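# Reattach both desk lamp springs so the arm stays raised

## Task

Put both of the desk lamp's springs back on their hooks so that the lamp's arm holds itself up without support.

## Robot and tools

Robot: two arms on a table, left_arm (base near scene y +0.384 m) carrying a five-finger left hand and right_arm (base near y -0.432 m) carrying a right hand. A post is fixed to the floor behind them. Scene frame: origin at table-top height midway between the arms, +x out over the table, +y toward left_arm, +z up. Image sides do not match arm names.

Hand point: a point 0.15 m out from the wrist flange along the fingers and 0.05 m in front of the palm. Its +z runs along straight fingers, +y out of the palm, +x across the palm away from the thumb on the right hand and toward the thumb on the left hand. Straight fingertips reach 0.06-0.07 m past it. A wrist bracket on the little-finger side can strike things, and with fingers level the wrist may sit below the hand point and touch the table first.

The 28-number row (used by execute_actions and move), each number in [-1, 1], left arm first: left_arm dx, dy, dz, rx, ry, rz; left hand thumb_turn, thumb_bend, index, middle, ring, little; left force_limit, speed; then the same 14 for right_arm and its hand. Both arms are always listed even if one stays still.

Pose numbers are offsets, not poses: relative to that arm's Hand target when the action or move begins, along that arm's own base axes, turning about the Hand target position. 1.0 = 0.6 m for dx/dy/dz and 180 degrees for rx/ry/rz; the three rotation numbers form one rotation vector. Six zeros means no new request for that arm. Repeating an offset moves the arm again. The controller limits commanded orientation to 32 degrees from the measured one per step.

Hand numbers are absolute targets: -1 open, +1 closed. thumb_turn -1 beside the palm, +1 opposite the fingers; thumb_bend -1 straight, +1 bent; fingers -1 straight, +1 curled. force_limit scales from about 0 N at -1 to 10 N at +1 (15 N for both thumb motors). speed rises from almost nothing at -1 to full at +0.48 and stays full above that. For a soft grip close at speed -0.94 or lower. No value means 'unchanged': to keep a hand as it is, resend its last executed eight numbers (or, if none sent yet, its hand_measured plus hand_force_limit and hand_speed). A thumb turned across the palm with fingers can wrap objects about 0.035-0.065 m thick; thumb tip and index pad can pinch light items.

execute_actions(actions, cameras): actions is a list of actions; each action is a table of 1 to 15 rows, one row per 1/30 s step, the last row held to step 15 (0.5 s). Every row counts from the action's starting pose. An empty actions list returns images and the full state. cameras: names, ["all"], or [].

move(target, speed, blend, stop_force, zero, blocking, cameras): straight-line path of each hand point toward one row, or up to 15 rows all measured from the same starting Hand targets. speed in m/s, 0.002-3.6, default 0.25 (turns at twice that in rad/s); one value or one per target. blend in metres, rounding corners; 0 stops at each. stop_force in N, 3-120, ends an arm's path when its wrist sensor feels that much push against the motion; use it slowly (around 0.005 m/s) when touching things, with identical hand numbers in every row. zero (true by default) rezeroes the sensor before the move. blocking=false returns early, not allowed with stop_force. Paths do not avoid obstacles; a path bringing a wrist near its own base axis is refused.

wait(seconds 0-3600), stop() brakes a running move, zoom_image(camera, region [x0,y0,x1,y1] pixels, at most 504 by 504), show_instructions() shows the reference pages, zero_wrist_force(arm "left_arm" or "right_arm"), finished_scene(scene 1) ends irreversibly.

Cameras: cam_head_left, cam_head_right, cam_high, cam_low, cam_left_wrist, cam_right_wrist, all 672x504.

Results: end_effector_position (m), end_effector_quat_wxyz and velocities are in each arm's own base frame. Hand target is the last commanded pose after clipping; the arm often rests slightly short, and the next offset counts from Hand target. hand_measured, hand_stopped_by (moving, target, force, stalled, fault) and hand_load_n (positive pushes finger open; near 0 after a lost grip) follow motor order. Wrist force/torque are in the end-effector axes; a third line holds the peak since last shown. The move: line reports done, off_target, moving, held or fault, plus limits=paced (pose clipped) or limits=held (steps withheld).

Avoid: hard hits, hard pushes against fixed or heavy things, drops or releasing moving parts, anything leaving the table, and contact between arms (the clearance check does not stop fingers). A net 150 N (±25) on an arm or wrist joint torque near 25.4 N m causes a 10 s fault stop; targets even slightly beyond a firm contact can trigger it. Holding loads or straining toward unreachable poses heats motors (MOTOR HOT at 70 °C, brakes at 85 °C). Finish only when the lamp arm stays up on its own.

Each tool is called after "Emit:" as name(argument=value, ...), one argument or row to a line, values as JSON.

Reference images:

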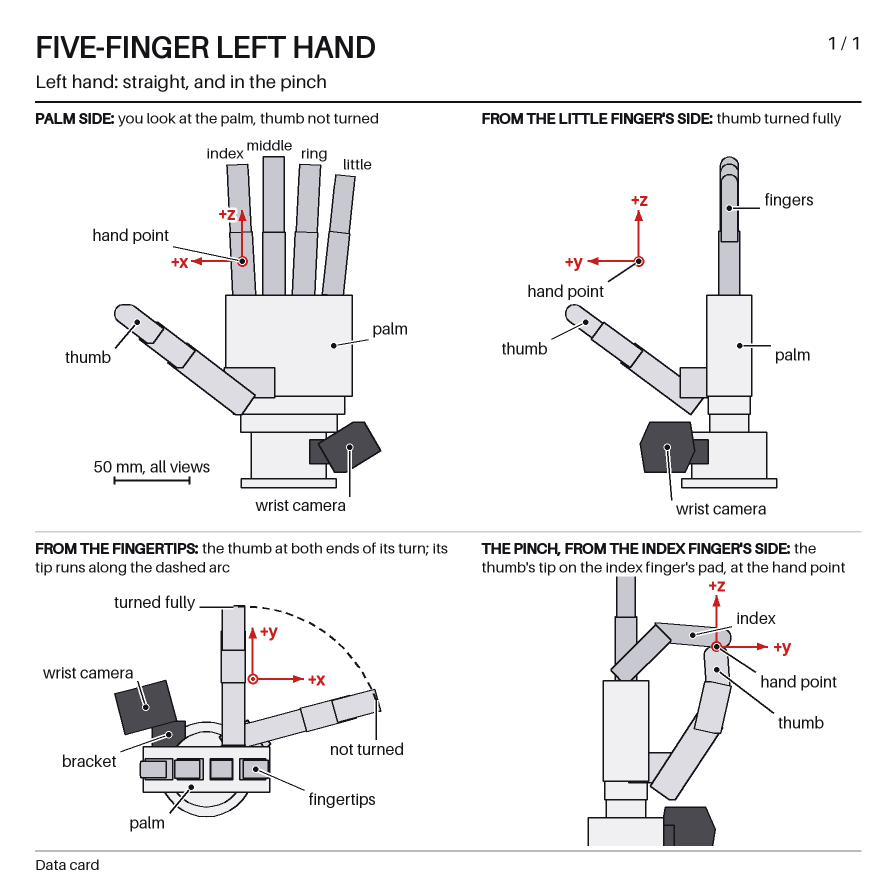

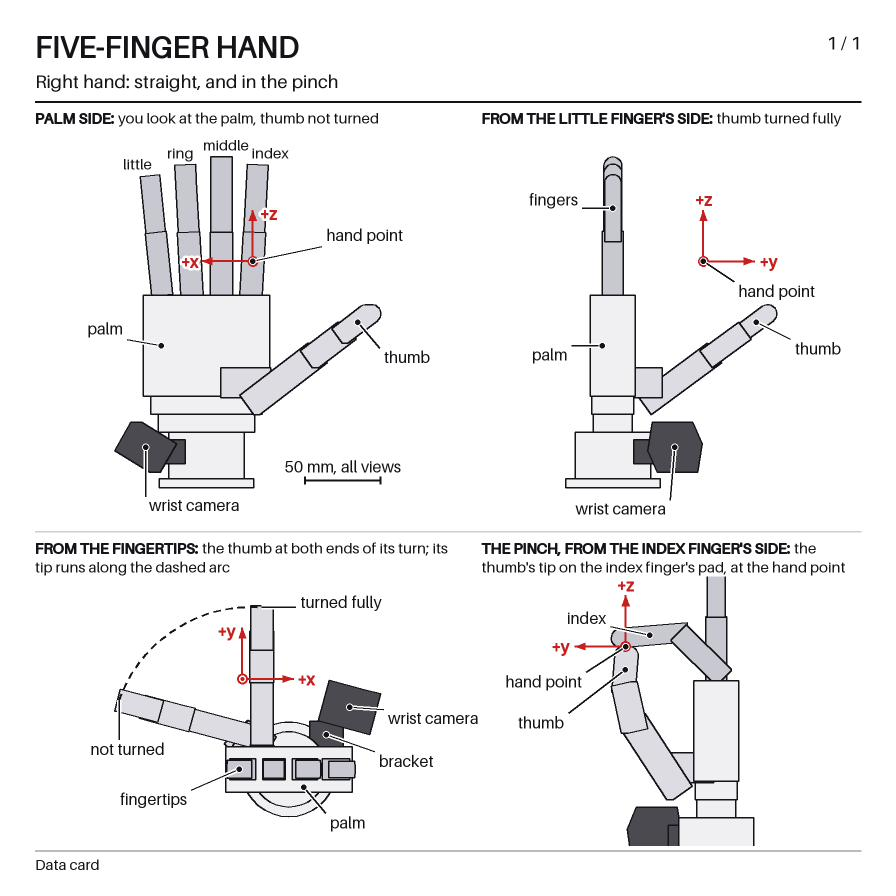

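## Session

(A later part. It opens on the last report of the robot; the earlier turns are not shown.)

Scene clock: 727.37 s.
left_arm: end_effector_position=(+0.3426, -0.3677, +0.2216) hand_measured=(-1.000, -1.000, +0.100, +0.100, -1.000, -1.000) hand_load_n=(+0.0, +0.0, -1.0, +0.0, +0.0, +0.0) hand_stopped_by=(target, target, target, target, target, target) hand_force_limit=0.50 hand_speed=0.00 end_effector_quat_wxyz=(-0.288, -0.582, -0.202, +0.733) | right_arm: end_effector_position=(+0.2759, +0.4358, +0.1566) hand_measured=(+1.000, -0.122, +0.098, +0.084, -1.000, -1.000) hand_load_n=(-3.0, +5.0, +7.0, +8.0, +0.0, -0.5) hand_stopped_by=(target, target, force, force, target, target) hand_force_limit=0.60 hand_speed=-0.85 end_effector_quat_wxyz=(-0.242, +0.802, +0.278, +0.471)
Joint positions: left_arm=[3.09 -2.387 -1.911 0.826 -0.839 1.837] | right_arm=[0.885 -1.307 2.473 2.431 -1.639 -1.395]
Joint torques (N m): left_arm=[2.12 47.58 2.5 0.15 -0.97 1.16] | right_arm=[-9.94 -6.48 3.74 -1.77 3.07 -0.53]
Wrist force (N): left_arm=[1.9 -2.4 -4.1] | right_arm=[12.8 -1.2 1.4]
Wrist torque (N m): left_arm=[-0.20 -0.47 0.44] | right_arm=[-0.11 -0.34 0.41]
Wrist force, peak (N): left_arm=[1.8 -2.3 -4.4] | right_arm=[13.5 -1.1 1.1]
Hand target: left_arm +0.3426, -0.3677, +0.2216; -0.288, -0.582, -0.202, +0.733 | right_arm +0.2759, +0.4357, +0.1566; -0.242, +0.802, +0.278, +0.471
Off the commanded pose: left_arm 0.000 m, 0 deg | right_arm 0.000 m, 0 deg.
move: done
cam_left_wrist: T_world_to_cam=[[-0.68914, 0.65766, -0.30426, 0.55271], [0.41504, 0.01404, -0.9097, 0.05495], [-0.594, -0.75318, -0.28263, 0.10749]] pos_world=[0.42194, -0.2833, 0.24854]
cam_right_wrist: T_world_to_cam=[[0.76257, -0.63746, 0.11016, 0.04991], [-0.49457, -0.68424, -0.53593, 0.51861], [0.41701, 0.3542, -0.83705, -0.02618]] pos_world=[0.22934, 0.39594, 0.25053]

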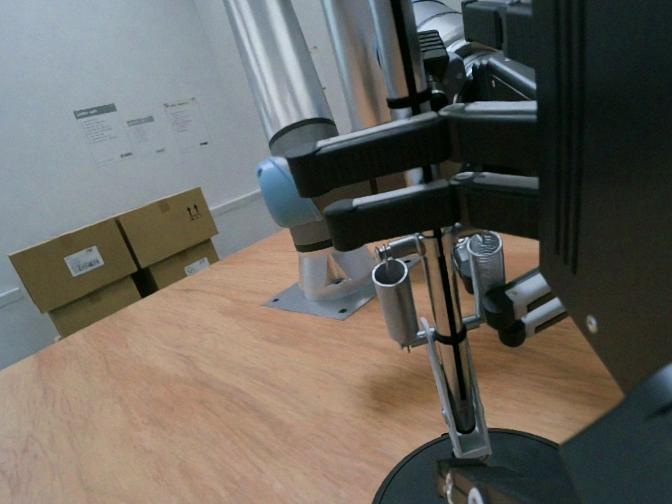

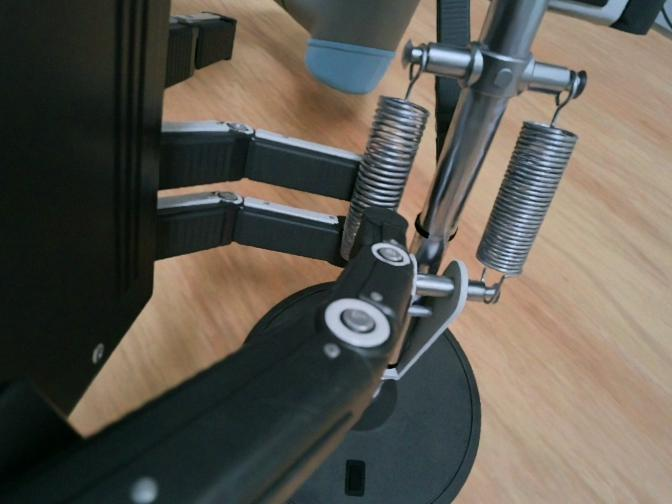

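Emit:
move(
  target=[0,0,0,0,0,0,-1,-1,0.1,0.1,-1,-1,0.5,0,0.00349,-0.003763,-0.000635,-0.01025,-0.0108,0.00746,1,-0.12,0.55,0.55,-1,-1,0.6,-0.85],
  speed=0.01,
  cameras=["cam_left_wrist","cam_right_wrist"],
)

Emit:
zoom_image(
  camera="cam_left_wrist",
  region=[445, 220, 525, 350],
)

Emit:
zoom_image(
  camera="cam_left_wrist",
  region=[460, 295, 510, 345],
)

Scene clock: 731.00 s.
left_arm: end_effector_position=(+0.3426, -0.3677, +0.2216) hand_measured=(-1.000, -1.000, +0.100, +0.100, -1.000, -1.000) hand_load_n=(+0.0, +0.0, -1.5, +0.0, +0.0, +0.0) hand_stopped_by=(target, target, target, target, target, target) hand_force_limit=0.50 hand_speed=0.00 end_effector_quat_wxyz=(-0.288, -0.582, -0.202, +0.733) | right_arm: end_effector_position=(+0.2780, +0.4335, +0.1562) hand_measured=(+1.000, -0.122, +0.098, +0.084, -1.000, -1.000) hand_load_n=(-3.0, +5.0, +7.0, +8.0, +0.0, +0.0) hand_stopped_by=(target, target, force, force, target, target) hand_force_limit=0.60 hand_speed=-0.85 end_effector_quat_wxyz=(-0.230, +0.794, +0.299, +0.477)
Joint positions: left_arm=[3.09 -2.387 -1.911 0.826 -0.839 1.837] | right_arm=[0.881 -1.299 2.48 2.417 -1.635 -1.449]
Joint torques (N m): left_arm=[1.44 47.14 2.8 0.11 -0.96 1.15] | right_arm=[-10.46 -6.73 4.04 -1.81 3.01 -0.68]
Wrist force (N): left_arm=[1.5 -2.1 -4.0] | right_arm=[12.9 -1.2 1.0]
Wrist torque (N m): left_arm=[-0.18 -0.45 0.42] | right_arm=[-0.13 -0.33 0.42]
Wrist force, peak (N): left_arm=[1.9 -2.2 -4.3] | right_arm=[13.3 -1.3 1.0]
Hand target: left_arm +0.3426, -0.3677, +0.2216; -0.288, -0.582, -0.202, +0.733 | right_arm +0.2780, +0.4335, +0.1562; -0.230, +0.794, +0.299, +0.477
Off the commanded pose: left_arm 0.000 m, 0 deg | right_arm 0.000 m, 0 deg.
move: done
cam_left_wrist: T_world_to_cam=[[-0.68914, 0.65766, -0.30426, 0.55271], [0.41504, 0.01404, -0.9097, 0.05495], [-0.594, -0.75318, -0.28263, 0.10749]] pos_world=[0.42194, -0.2833, 0.24854]
cam_right_wrist: T_world_to_cam=[[0.77275, -0.61516, 0.15632, 0.02723], [-0.46014, -0.7126, -0.5296, 0.51957], [0.43718, 0.33732, -0.83372, -0.02544]] pos_world=[0.22915, 0.39558, 0.2497]

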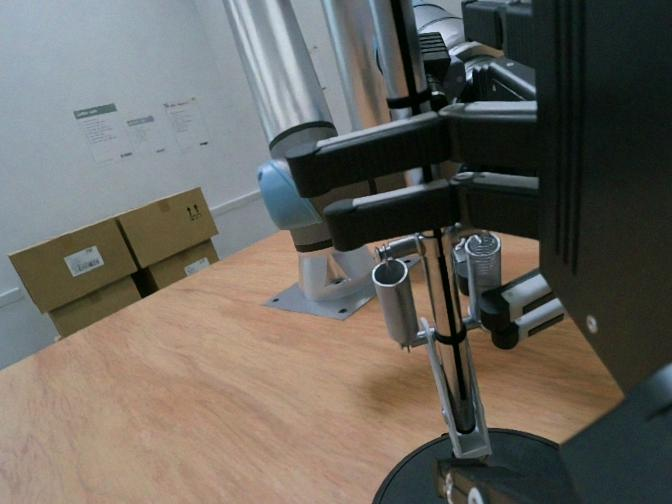

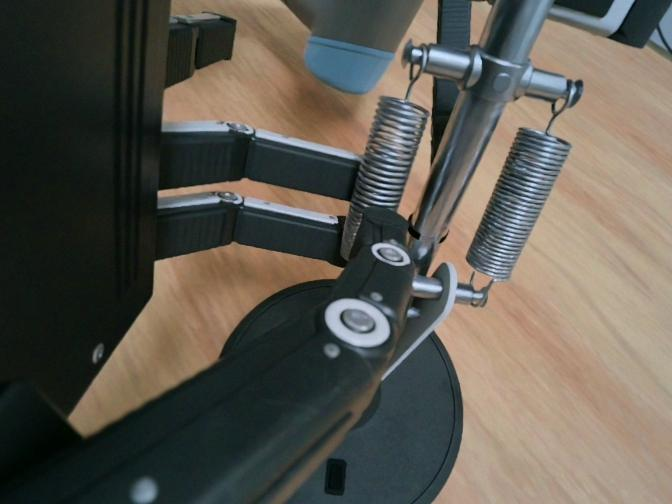

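Scaled by 3.877 from the camera's image (finer frame: 960x720).

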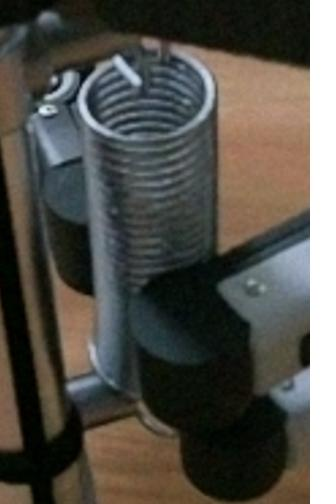

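Scaled by 10.080 from the camera's image (finer frame: 960x720).

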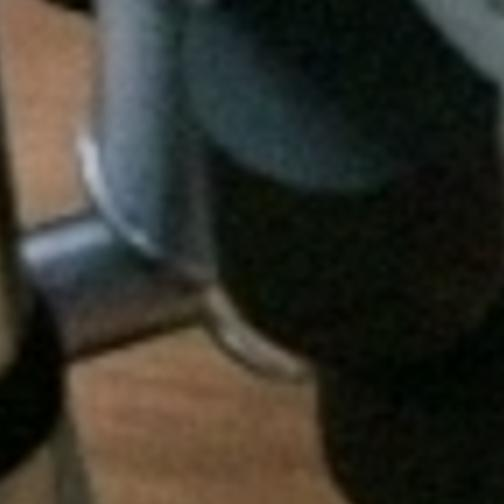

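Emit:
move(
  target=[0,0,0,0,0,0,-1,-1,0.1,0.1,-1,-1,0.5,0,0.001793,-0.001855,-0.000222,-0.005127,-0.005403,0.003732,1,-0.12,0.55,0.55,-1,-1,0.6,-0.85],
  speed=0.01,
  cameras=["cam_left_wrist","cam_right_wrist"],
)

Emit:
zoom_image(
  camera="cam_left_wrist",
  region=[460, 295, 510, 345],
)

Scene clock: 734.63 s.
left_arm: end_effector_position=(+0.3426, -0.3677, +0.2216) hand_measured=(-1.000, -1.000, +0.100, +0.100, -1.000, -1.000) hand_load_n=(+0.0, +0.0, -1.0, +0.0, +0.0, +0.0) hand_stopped_by=(target, target, target, target, target, target) hand_force_limit=0.50 hand_speed=0.00 end_effector_quat_wxyz=(-0.288, -0.582, -0.202, +0.733) | right_arm: end_effector_position=(+0.2791, +0.4324, +0.1561) hand_measured=(+1.000, -0.122, +0.098, +0.084, -1.000, -1.000) hand_load_n=(-3.0, +5.0, +7.0, +8.0, +0.0, +0.0) hand_stopped_by=(target, target, force, force, target, target) hand_force_limit=0.60 hand_speed=-0.85 end_effector_quat_wxyz=(-0.224, +0.790, +0.309, +0.480)
Joint positions: left_arm=[3.09 -2.387 -1.911 0.826 -0.839 1.837] | right_arm=[0.879 -1.295 2.483 2.409 -1.633 -1.476]
Joint torques (N m): left_arm=[1.35 47.02 2.78 0.06 -0.95 1.27] | right_arm=[-10.14 -7.93 4.19 -1.84 2.9 -0.65]
Wrist force (N): left_arm=[1.7 -2.0 -4.0] | right_arm=[12.9 -1.3 1.0]
Wrist torque (N m): left_arm=[-0.16 -0.46 0.42] | right_arm=[-0.12 -0.34 0.43]
Wrist force, peak (N): left_arm=[1.8 -2.1 -4.3] | right_arm=[13.3 -1.4 1.1]
Hand target: left_arm +0.3426, -0.3677, +0.2216; -0.288, -0.582, -0.202, +0.733 | right_arm +0.2791, +0.4324, +0.1561; -0.224, +0.790, +0.309, +0.480
Off the commanded pose: left_arm 0.000 m, 0 deg | right_arm 0.000 m, 0 deg.
move: done
cam_left_wrist: T_world_to_cam=[[-0.68914, 0.65766, -0.30426, 0.55271], [0.41504, 0.01404, -0.9097, 0.05495], [-0.594, -0.75318, -0.28263, 0.10749]] pos_world=[0.42194, -0.2833, 0.24854]
cam_right_wrist: T_world_to_cam=[[0.77703, -0.60338, 0.17932, 0.01587], [-0.44277, -0.7264, -0.52564, 0.51976], [0.44742, 0.32904, -0.83159, -0.02528]] pos_world=[0.22911, 0.39545, 0.24934]

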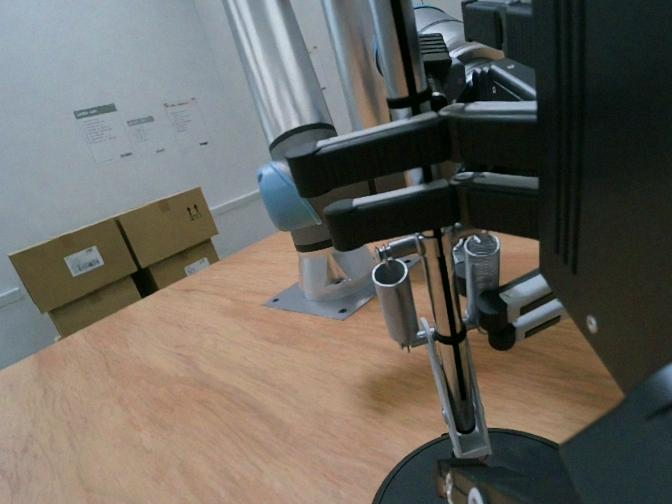

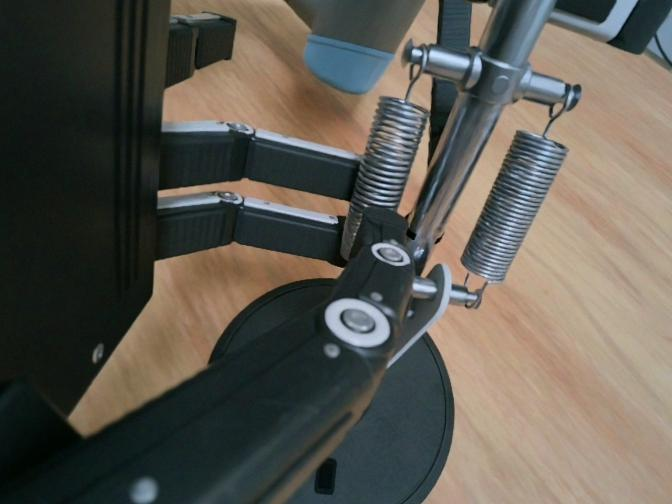

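Scaled by 10.080 from the camera's image (finer frame: 960x720).

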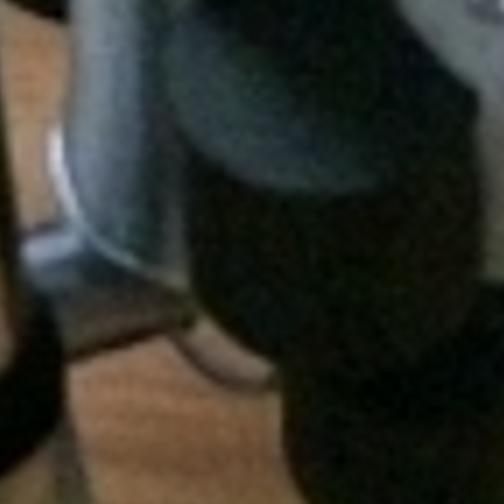

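Emit:
move(
  target=[0,0,0,0,0,0,-1,-1,0.1,0.1,-1,-1,0.5,0,0.001273,0.001341,0.003733,0,0,0,1,-0.12,0.55,0.55,-1,-1,0.6,-0.85],
  speed=0.01,
  cameras=["cam_left_wrist","cam_right_wrist"],
)

Emit:
zoom_image(
  camera="cam_left_wrist",
  region=[460, 295, 510, 345],
)

Scene clock: 735.60 s.
left_arm: end_effector_position=(+0.3426, -0.3677, +0.2216) hand_measured=(-1.000, -1.000, +0.100, +0.100, -1.000, -1.000) hand_load_n=(+0.0, +0.0, -1.5, +0.0, +0.0, +0.0) hand_stopped_by=(target, target, target, target, target, target) hand_force_limit=0.50 hand_speed=0.00 end_effector_quat_wxyz=(-0.288, -0.582, -0.202, +0.733) | right_arm: end_effector_position=(+0.2798, +0.4331, +0.1582) hand_measured=(+1.000, -0.122, +0.098, +0.084, -1.000, -1.000) hand_load_n=(-3.0, +5.0, +7.0, +8.5, +0.0, +0.0) hand_stopped_by=(target, target, force, force, target, target) hand_force_limit=0.60 hand_speed=-0.85 end_effector_quat_wxyz=(-0.224, +0.790, +0.309, +0.480)
Joint positions: left_arm=[3.09 -2.387 -1.911 0.826 -0.839 1.837] | right_arm=[0.879 -1.301 2.48 2.419 -1.633 -1.477]
Joint torques (N m): left_arm=[1.7 46.64 2.98 0.16 -0.97 1.21] | right_arm=[-10.67 -30.68 -14.53 1.64 2.85 -0.84]
Wrist force (N): left_arm=[1.5 -2.0 -4.2] | right_arm=[11.2 -1.2 1.0]
Wrist torque (N m): left_arm=[-0.14 -0.45 0.41] | right_arm=[-0.12 -0.23 0.40]
Wrist force, peak (N): left_arm=[1.8 -2.1 -4.3] | right_arm=[13.2 -1.1 1.0]
Hand target: left_arm +0.3426, -0.3677, +0.2216; -0.288, -0.582, -0.202, +0.733 | right_arm +0.2799, +0.4332, +0.1583; -0.224, +0.790, +0.309, +0.480
Off the commanded pose: left_arm 0.000 m, 0 deg | right_arm 0.000 m, 0 deg.
move: done
cam_left_wrist: T_world_to_cam=[[-0.68914, 0.65766, -0.30426, 0.55271], [0.41504, 0.01404, -0.9097, 0.05495], [-0.594, -0.75318, -0.28263, 0.10749]] pos_world=[0.42194, -0.2833, 0.24854]
cam_right_wrist: T_world_to_cam=[[0.77711, -0.60315, 0.17974, 0.01514], [-0.4424, -0.72664, -0.52562, 0.52174], [0.44764, 0.32895, -0.83151, -0.02403]] pos_world=[0.22981, 0.39615, 0.25154]

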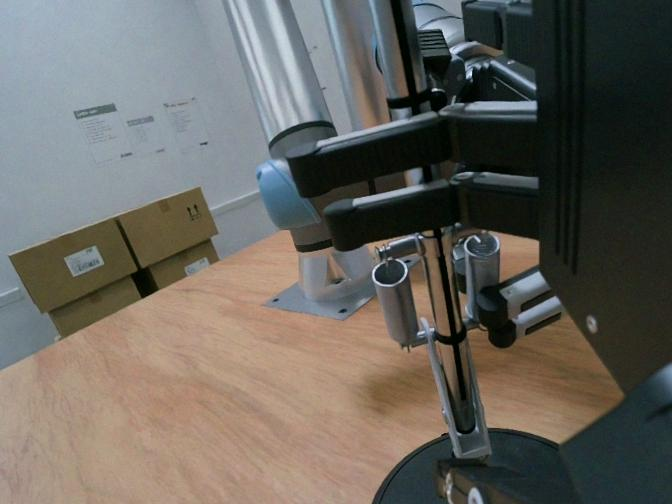

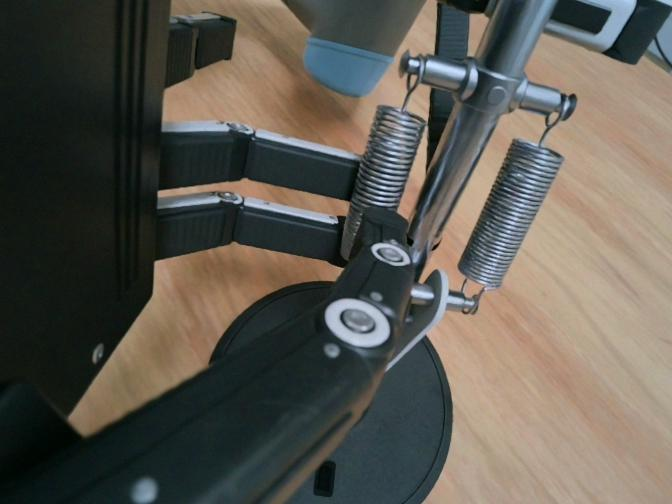

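Scaled by 10.080 from the camera's image (finer frame: 960x720).

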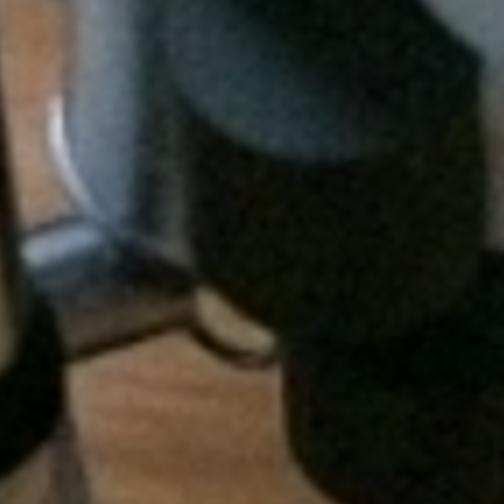

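Emit:
move(
  target=[0,0,0,0,0,0,-1,-1,0.1,0.1,-1,-1,0.5,0,0.001273,0.001341,0.003733,0,0,0,1,-0.12,0.55,0.55,-1,-1,0.6,-0.85],
  speed=0.01,
  cameras=["cam_left_wrist","cam_right_wrist"],
)

Emit:
zoom_image(
  camera="cam_left_wrist",
  region=[460, 295, 510, 345],
)

Scene clock: 737.13 s.
left_arm: end_effector_position=(+0.3426, -0.3677, +0.2216) hand_measured=(-1.000, -1.000, +0.100, +0.100, -1.000, -1.000) hand_load_n=(+0.0, +0.0, -1.5, +0.0, +0.0, +0.0) hand_stopped_by=(target, target, target, target, target, target) hand_force_limit=0.50 hand_speed=0.00 end_effector_quat_wxyz=(-0.288, -0.582, -0.202, +0.733) | right_arm: end_effector_position=(+0.2806, +0.4339, +0.1604) hand_measured=(+1.000, -0.122, +0.098, +0.084, -1.000, -1.000) hand_load_n=(-2.0, +5.5, +6.5, +8.0, +0.0, +0.0) hand_stopped_by=(target, target, force, force, target, target) hand_force_limit=0.60 hand_speed=-0.85 end_effector_quat_wxyz=(-0.224, +0.790, +0.309, +0.480)
Joint positions: left_arm=[3.09 -2.387 -1.911 0.826 -0.839 1.837] | right_arm=[0.879 -1.307 2.476 2.429 -1.633 -1.477]
Joint torques (N m): left_arm=[2.05 47.24 3.17 0.03 -0.87 1.17] | right_arm=[-10.82 -32.83 -19.41 -0.39 3.07 -1.13]
Wrist force (N): left_arm=[1.4 -1.9 -4.0] | right_arm=[1.3 1.0 0.2]
Wrist torque (N m): left_arm=[-0.15 -0.47 0.42] | right_arm=[0.02 0.07 0.40]
Wrist force, peak (N): left_arm=[1.7 -2.2 -4.3] | right_arm=[11.3 -1.2 0.8]
Hand target: left_arm +0.3426, -0.3677, +0.2216; -0.288, -0.582, -0.202, +0.733 | right_arm +0.2806, +0.4340, +0.1605; -0.224, +0.790, +0.309, +0.480
Off the commanded pose: left_arm 0.000 m, 0 deg | right_arm 0.000 m, 0 deg.
move: done
cam_left_wrist: T_world_to_cam=[[-0.68914, 0.65766, -0.30426, 0.55271], [0.41504, 0.01404, -0.9097, 0.05495], [-0.594, -0.75318, -0.28263, 0.10749]] pos_world=[0.42194, -0.2833, 0.24854]
cam_right_wrist: T_world_to_cam=[[0.77711, -0.60315, 0.17974, 0.01474], [-0.4424, -0.72664, -0.52562, 0.52386], [0.44764, 0.32895, -0.83151, -0.02281]] pos_world=[0.23051, 0.39705, 0.25374]

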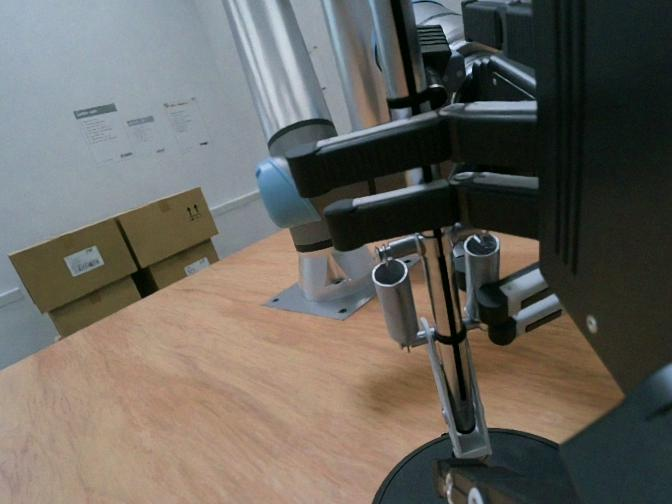

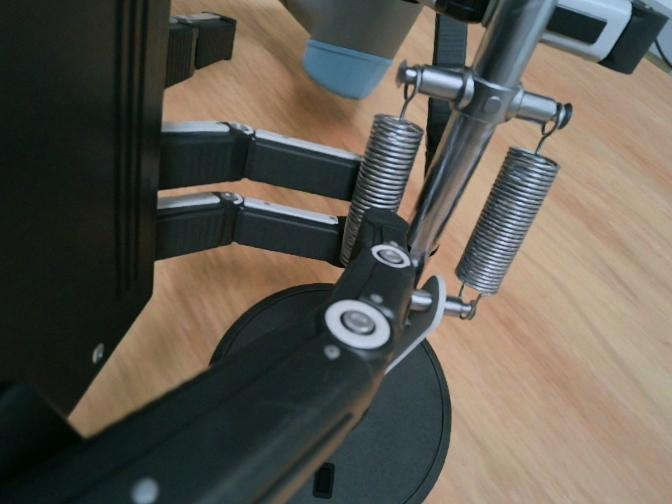

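Scaled by 10.080 from the camera's image (finer frame: 960x720).

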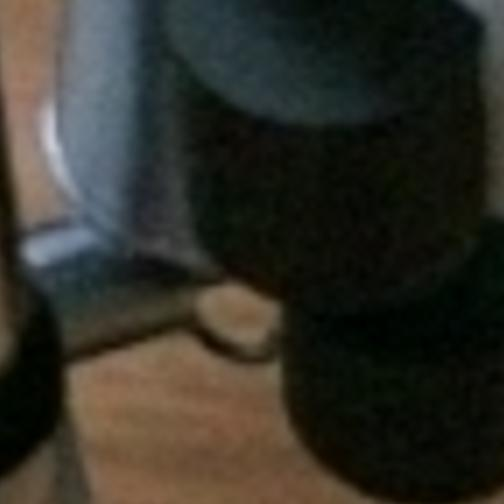

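Emit:
move(
  target=[0,0,0,0,0,0,-1,-1,0.1,0.1,-1,-1,0.5,0,0.000967,-0.000917,0,0,0,0,1,-0.12,0.55,0.55,-1,-1,0.6,-0.85],
  speed=0.01,
  cameras=["cam_left_wrist","cam_right_wrist"],
)

Emit:
zoom_image(
  camera="cam_left_wrist",
  region=[460, 295, 510, 345],
)

Emit:
zoom_image(
  camera="cam_right_wrist",
  region=[340, 100, 580, 350],
)

Scene clock: 739.20 s.
left_arm: end_effector_position=(+0.3426, -0.3677, +0.2216) hand_measured=(-1.000, -1.000, +0.100, +0.100, -1.000, -1.000) hand_load_n=(+0.0, +0.0, -1.5, +0.0, +0.0, +0.0) hand_stopped_by=(target, target, target, target, target, target) hand_force_limit=0.50 hand_speed=0.00 end_effector_quat_wxyz=(-0.288, -0.582, -0.202, +0.733) | right_arm: end_effector_position=(+0.2812, +0.4335, +0.1605) hand_measured=(+1.000, -0.122, +0.098, +0.084, -1.000, -1.000) hand_load_n=(-2.0, +5.0, +6.5, +8.0, +0.0, +0.0) hand_stopped_by=(target, target, force, force, target, target) hand_force_limit=0.60 hand_speed=-0.85 end_effector_quat_wxyz=(-0.224, +0.790, +0.309, +0.480)
Joint positions: left_arm=[3.09 -2.387 -1.911 0.826 -0.839 1.837] | right_arm=[0.876 -1.308 2.477 2.429 -1.63 -1.478]
Joint torques (N m): left_arm=[0.9 46.93 3.1 0.1 -0.88 1.22] | right_arm=[-10.65 -32.76 -0.72 -4.15 2.84 -1.38]
Wrist force (N): left_arm=[1.5 -1.9 -3.8] | right_arm=[1.9 -0.6 1.0]
Wrist torque (N m): left_arm=[-0.17 -0.44 0.40] | right_arm=[-0.13 -0.01 0.39]
Wrist force, peak (N): left_arm=[1.9 -2.1 -4.1] | right_arm=[1.9 -0.6 1.0]
Hand target: left_arm +0.3426, -0.3677, +0.2216; -0.288, -0.582, -0.202, +0.733 | right_arm +0.2812, +0.4334, +0.1605; -0.224, +0.790, +0.309, +0.480
Off the commanded pose: left_arm 0.000 m, 0 deg | right_arm 0.000 m, 0 deg.
move: done
cam_left_wrist: T_world_to_cam=[[-0.68914, 0.65766, -0.30426, 0.55271], [0.41504, 0.01404, -0.9097, 0.05495], [-0.594, -0.75318, -0.28263, 0.10749]] pos_world=[0.42194, -0.2833, 0.24854]
cam_right_wrist: T_world_to_cam=[[0.77709, -0.60319, 0.17971, 0.01399], [-0.44245, -0.7266, -0.52563, 0.52381], [0.44764, 0.32895, -0.83151, -0.02283]] pos_world=[0.23111, 0.39655, 0.25384]

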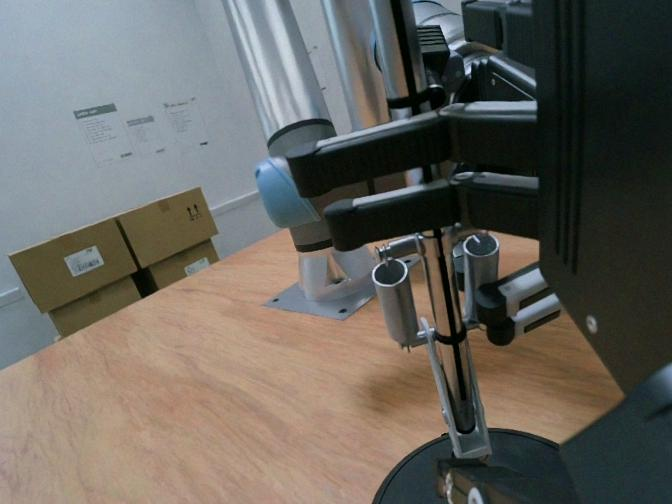

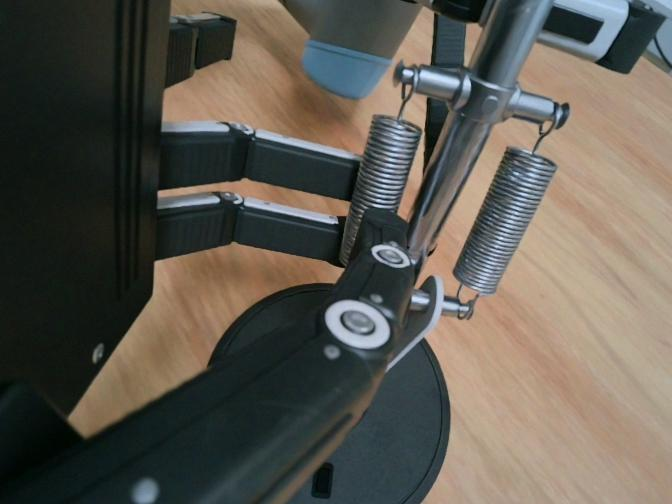

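Scaled by 10.080 from the camera's image (finer frame: 960x720).

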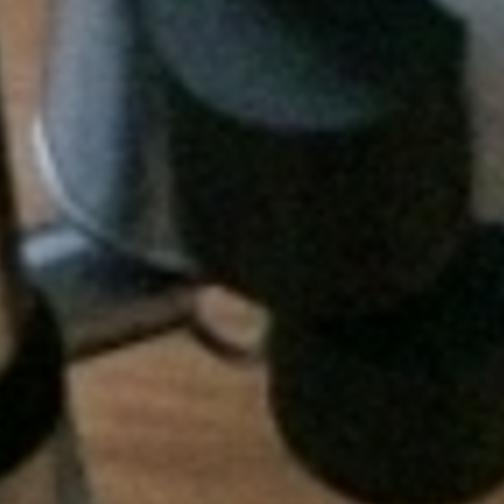

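Scaled by 2.016 from the camera's image (finer frame: 960x720).

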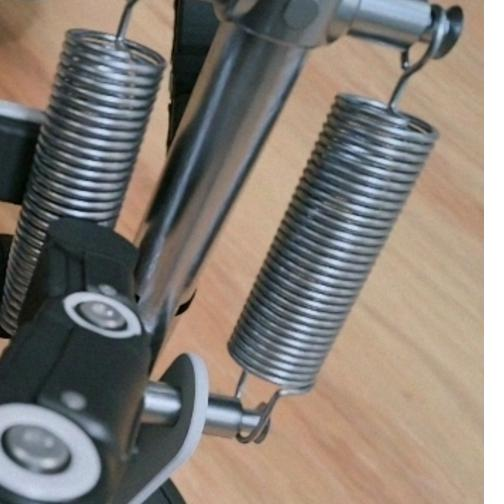

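Emit:
zoom_image(
  camera="cam_left_wrist",
  region=[365, 225, 515, 365],
)

Emit:
zoom_image(
  camera="cam_left_wrist",
  region=[375, 310, 425, 360],
)

Scaled by 3.360 from the camera's image (finer frame: 960x720).

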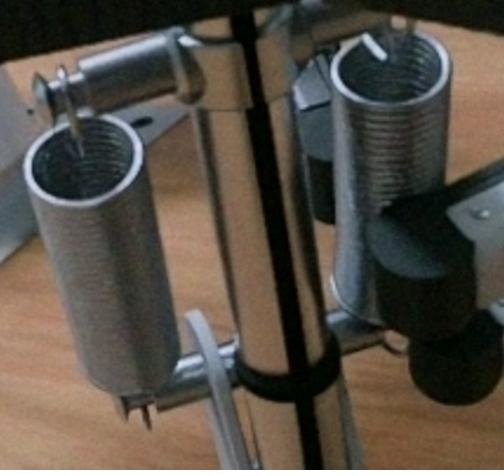

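Scaled by 10.080 from the camera's image (finer frame: 960x720).

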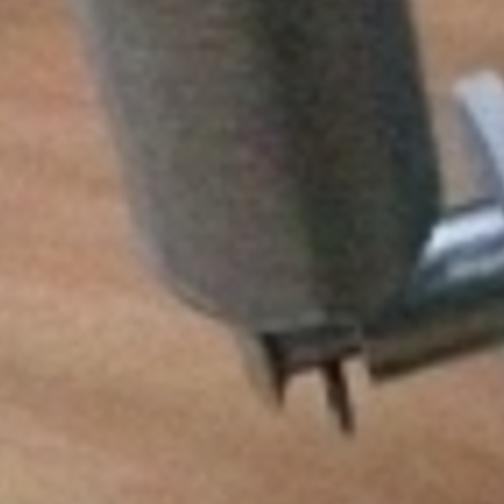

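Emit:
move(
  target=[0,0,0,0,0,0,-1,-1,0.1,0.1,-1,-1,0.5,0,0,0,0,0,0,0,1,-0.2,0.0,0.0,-1,-1,0.6,-0.85],
  speed=0.01,
  cameras=["cam_left_wrist","cam_right_wrist"],
)

Emit:
zoom_image(
  camera="cam_left_wrist",
  region=[445, 225, 545, 345],
)

Scene clock: 740.90 s.
left_arm: end_effector_position=(+0.3426, -0.3677, +0.2216) hand_measured=(-1.000, -1.000, +0.100, +0.100, -1.000, -1.000) hand_load_n=(+0.0, +0.0, -1.5, +0.0, +0.0, +0.0) hand_stopped_by=(target, target, target, target, target, target) hand_force_limit=0.50 hand_speed=0.00 end_effector_quat_wxyz=(-0.288, -0.582, -0.202, +0.733) | right_arm: end_effector_position=(+0.2812, +0.4334, +0.1605) hand_measured=(+1.000, -0.200, +0.000, +0.000, -1.000, -1.000) hand_load_n=(+0.5, +0.0, +0.0, +0.0, +0.0, +0.0) hand_stopped_by=(target, target, target, target, target, target) hand_force_limit=0.60 hand_speed=-0.85 end_effector_quat_wxyz=(-0.224, +0.790, +0.309, +0.480)
Joint positions: left_arm=[3.09 -2.387 -1.911 0.826 -0.839 1.837] | right_arm=[0.876 -1.308 2.477 2.429 -1.63 -1.478]
Joint torques (N m): left_arm=[1.11 47.05 3.39 0.06 -0.93 1.2] | right_arm=[-10.44 -31.18 -2.05 -2.27 2.45 -0.8]
Wrist force (N): left_arm=[1.4 -1.8 -4.0] | right_arm=[2.3 -1.4 0.9]
Wrist torque (N m): left_arm=[-0.13 -0.46 0.41] | right_arm=[-0.22 -0.03 0.37]
Wrist force, peak (N): left_arm=[1.4 -2.1 -4.3] | right_arm=[2.3 -1.4 0.9]
Hand target: left_arm +0.3426, -0.3677, +0.2216; -0.288, -0.582, -0.202, +0.733 | right_arm +0.2812, +0.4334, +0.1605; -0.224, +0.790, +0.309, +0.480
Off the commanded pose: left_arm 0.000 m, 0 deg | right_arm 0.000 m, 0 deg.
move: done
cam_left_wrist: T_world_to_cam=[[-0.68914, 0.65766, -0.30426, 0.55271], [0.41504, 0.01404, -0.9097, 0.05495], [-0.594, -0.75318, -0.28263, 0.10749]] pos_world=[0.42194, -0.2833, 0.24854]
cam_right_wrist: T_world_to_cam=[[0.77709, -0.60319, 0.17971, 0.01385], [-0.44245, -0.7266, -0.52563, 0.52379], [0.44764, 0.32895, -0.83151, -0.02284]] pos_world=[0.23121, 0.39645, 0.25384]

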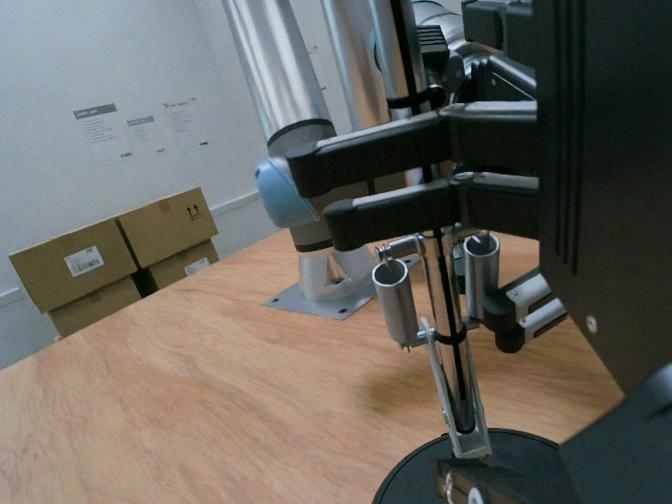

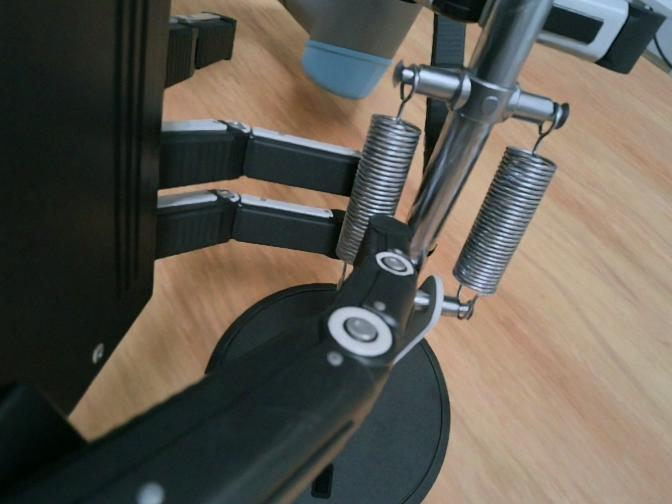

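Scaled by 4.200 from the camera's image (finer frame: 960x720).

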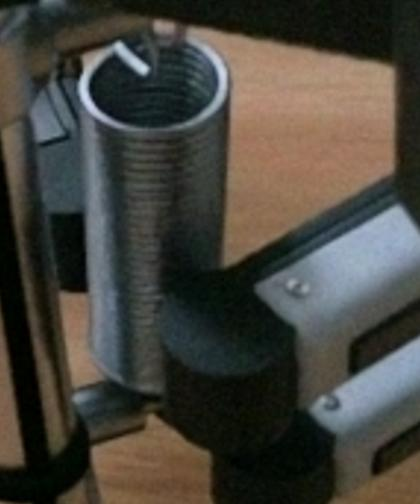

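Emit:
move(
  target=[0,0,0,0,0,0,-1,-1,0.1,0.1,-1,-1,0.5,0,0,0,0,0,0,0,1,-0.4,-0.3,-0.3,-1,-1,0.6,-0.85],
  speed=0.01,
  cameras=["cam_left_wrist","cam_right_wrist"],
)

Emit:
zoom_image(
  camera="cam_left_wrist",
  region=[445, 225, 545, 345],
)

Emit:
zoom_image(
  camera="cam_right_wrist",
  region=[300, 80, 580, 360],
)

Scene clock: 742.30 s.
left_arm: end_effector_position=(+0.3426, -0.3677, +0.2216) hand_measured=(-1.000, -1.000, +0.100, +0.100, -1.000, -1.000) hand_load_n=(+0.0, +0.0, -1.0, +0.0, +0.0, +0.0) hand_stopped_by=(target, target, target, target, target, target) hand_force_limit=0.50 hand_speed=0.00 end_effector_quat_wxyz=(-0.288, -0.582, -0.202, +0.733) | right_arm: end_effector_position=(+0.2812, +0.4334, +0.1605) hand_measured=(+1.000, -0.400, -0.300, -0.300, -1.000, -1.000) hand_load_n=(+0.0, +0.0, +0.0, +0.0, +0.0, +0.0) hand_stopped_by=(target, target, target, target, target, target) hand_force_limit=0.60 hand_speed=-0.85 end_effector_quat_wxyz=(-0.224, +0.790, +0.309, +0.480)
Joint positions: left_arm=[3.09 -2.387 -1.911 0.826 -0.839 1.837] | right_arm=[0.876 -1.308 2.477 2.429 -1.63 -1.478]
Joint torques (N m): left_arm=[1.61 46.39 2.96 0.06 -0.84 1.2] | right_arm=[-9.14 -27.5 -4.09 -0.9 1.56 0.34]
Wrist force (N): left_arm=[1.7 -1.9 -4.2] | right_arm=[2.1 -1.0 1.3]
Wrist torque (N m): left_arm=[-0.14 -0.48 0.41] | right_arm=[-0.18 -0.01 0.37]
Wrist force, peak (N): left_arm=[1.6 -2.1 -4.2] | right_arm=[2.4 -1.1 1.0]
Hand target: left_arm +0.3426, -0.3677, +0.2216; -0.288, -0.582, -0.202, +0.733 | right_arm +0.2812, +0.4334, +0.1605; -0.224, +0.790, +0.309, +0.480
Off the commanded pose: left_arm 0.000 m, 0 deg | right_arm 0.000 m, 0 deg.
move: done
cam_left_wrist: T_world_to_cam=[[-0.68914, 0.65766, -0.30426, 0.55271], [0.41504, 0.01404, -0.9097, 0.05495], [-0.594, -0.75318, -0.28263, 0.10749]] pos_world=[0.42194, -0.2833, 0.24854]
cam_right_wrist: T_world_to_cam=[[0.77711, -0.60315, 0.17974, 0.01382], [-0.4424, -0.72664, -0.52562, 0.52379], [0.44764, 0.32895, -0.83151, -0.02284]] pos_world=[0.23121, 0.39645, 0.25384]

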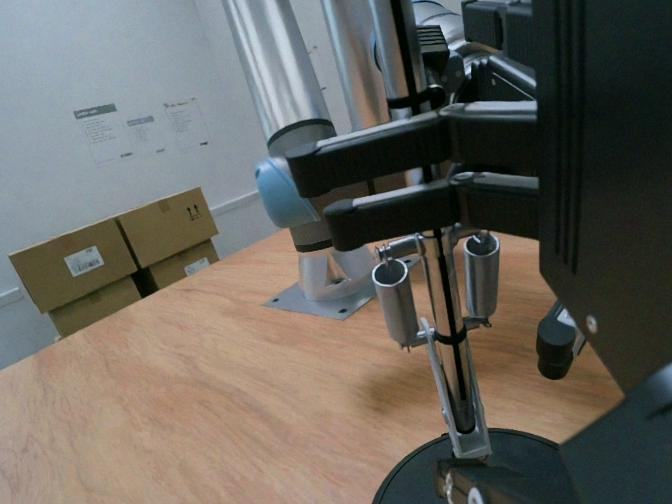

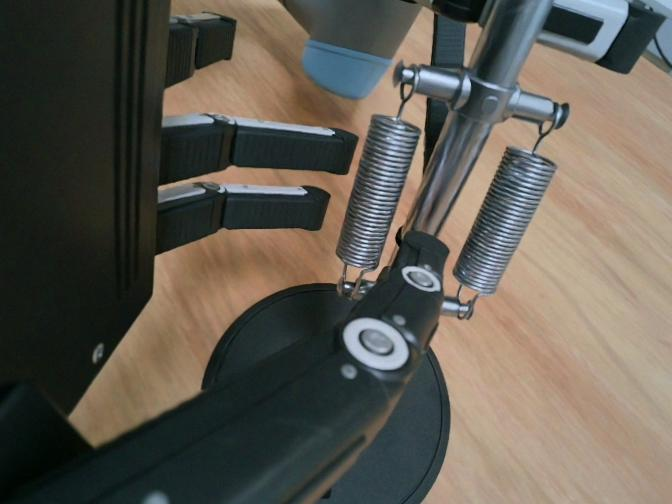

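Scaled by 4.200 from the camera's image (finer frame: 960x720).

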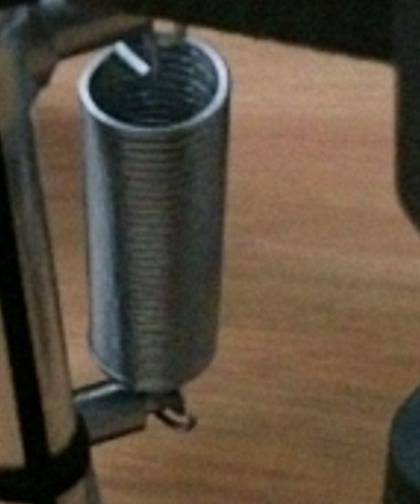

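Scaled by 1.800 from the camera's image (finer frame: 960x720).

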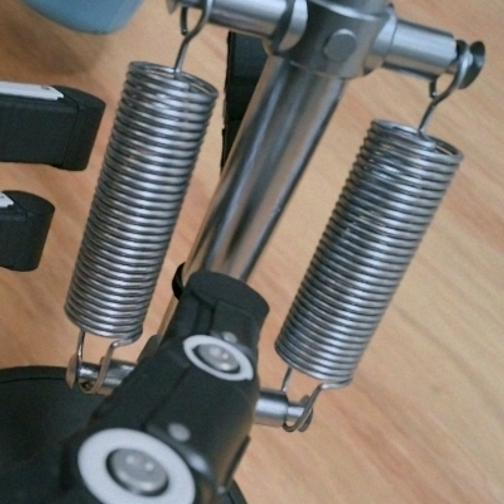

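Emit:
zoom_image(
  camera="cam_right_wrist",
  region=[325, 255, 395, 325],
)

Emit:
zoom_image(
  camera="cam_left_wrist",
  region=[460, 295, 510, 345],
)

Scaled by 7.200 from the camera's image (finer frame: 960x720).

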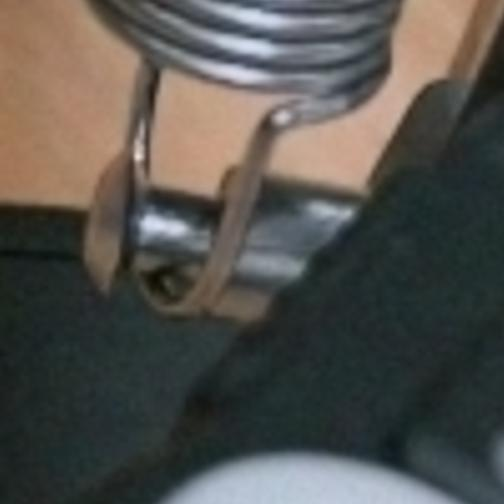

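Scaled by 10.080 from the camera's image (finer frame: 960x720).

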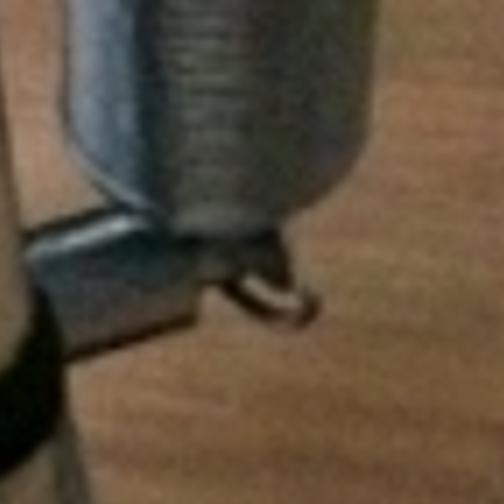

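Emit:
move(
  target=[0,0,0,0,0,0,-1,-1,0.1,0.1,-1,-1,0.5,0,-0.09667,0.09173,0,0,0,0,1,-0.4,-0.3,-0.3,-1,-1,0.6,-0.85],
  speed=0.05,
  cameras=["cam_left_wrist","cam_right_wrist","cam_head_left"],
)

Scene clock: 745.33 s.
left_arm: end_effector_position=(+0.3426, -0.3677, +0.2216) hand_measured=(-1.000, -1.000, +0.100, +0.100, -1.000, -1.000) hand_load_n=(+0.0, +0.0, -1.0, +0.0, +0.0, +0.0) hand_stopped_by=(target, target, target, target, target, target) hand_force_limit=0.50 hand_speed=0.00 end_effector_quat_wxyz=(-0.288, -0.582, -0.202, +0.733) | right_arm: end_effector_position=(+0.2233, +0.4884, +0.1605) hand_measured=(+1.000, -0.400, -0.300, -0.300, -1.000, -1.000) hand_load_n=(+0.0, +0.0, +0.0, +0.0, +0.0, +0.0) hand_stopped_by=(target, target, target, target, target, target) hand_force_limit=0.60 hand_speed=-0.85 end_effector_quat_wxyz=(-0.224, +0.790, +0.309, +0.480)
Joint positions: left_arm=[3.09 -2.387 -1.911 0.826 -0.839 1.837] | right_arm=[1.114 -1.245 2.36 2.5 -1.843 -1.37]
Joint torques (N m): left_arm=[0.87 46.94 3.12 -0.03 -0.77 1.11] | right_arm=[5.64 -14.65 -19.69 -0.3 -3.31 1.62]
Wrist force (N): left_arm=[1.5 -2.3 -3.9] | right_arm=[1.9 -0.8 1.2]
Wrist torque (N m): left_arm=[-0.21 -0.44 0.42] | right_arm=[-0.09 0.05 0.15]
Wrist force, peak (N): left_arm=[1.7 -2.1 -4.1] | right_arm=[2.3 -1.3 1.2]
Hand target: left_arm +0.3426, -0.3677, +0.2216; -0.288, -0.582, -0.202, +0.733 | right_arm +0.2232, +0.4885, +0.1605; -0.224, +0.790, +0.309, +0.480
Off the commanded pose: left_arm 0.000 m, 0 deg | right_arm 0.000 m, 0 deg.
move: done
cam_left_wrist: T_world_to_cam=[[-0.68914, 0.65766, -0.30426, 0.55271], [0.41504, 0.01404, -0.9097, 0.05495], [-0.594, -0.75318, -0.28263, 0.10749]] pos_world=[0.42194, -0.2833, 0.24854]
cam_right_wrist: T_world_to_cam=[[0.77714, -0.60313, 0.17969, 0.09198], [-0.44237, -0.72661, -0.52568, 0.53814], [0.44762, 0.32904, -0.83149, -0.01506]] pos_world=[0.17331, 0.45145, 0.25384]
Images, in order (width x height): cam_head_left 672x504, cam_left_wrist 672x504, cam_right_wrist 672x504.

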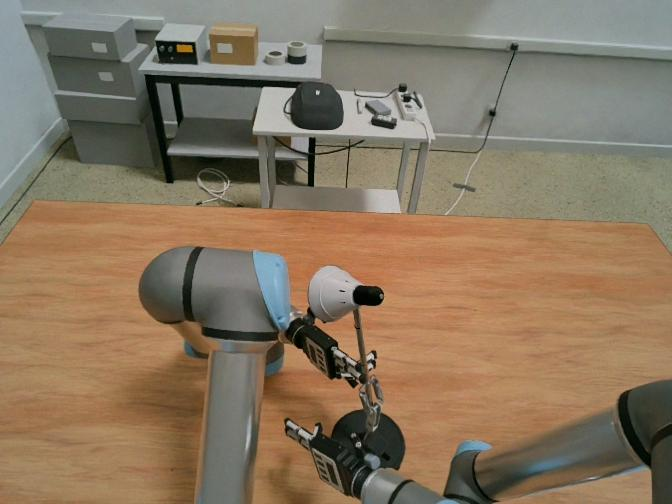

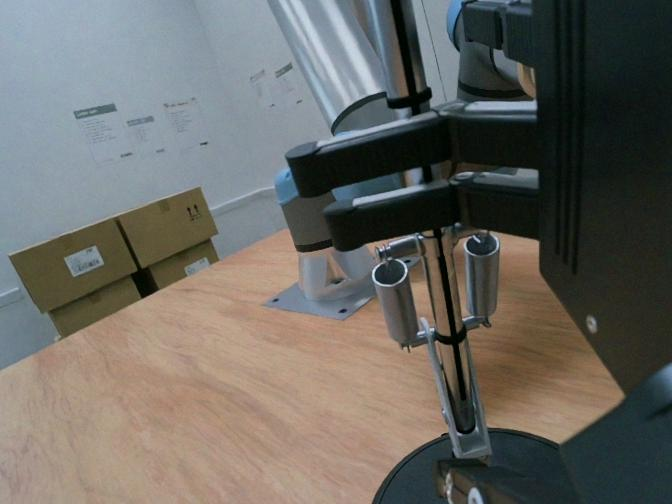

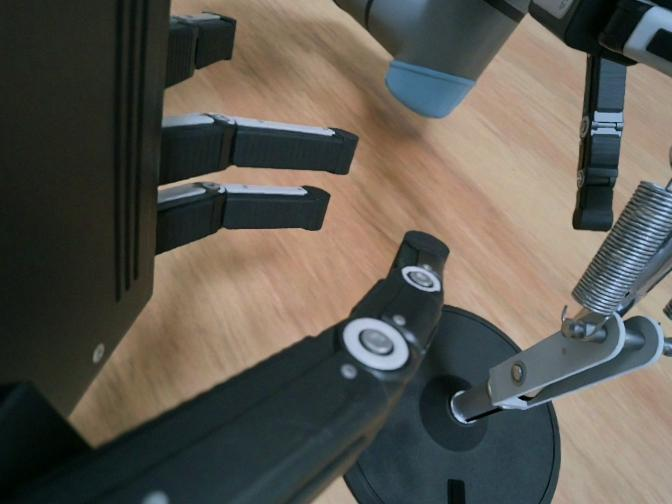

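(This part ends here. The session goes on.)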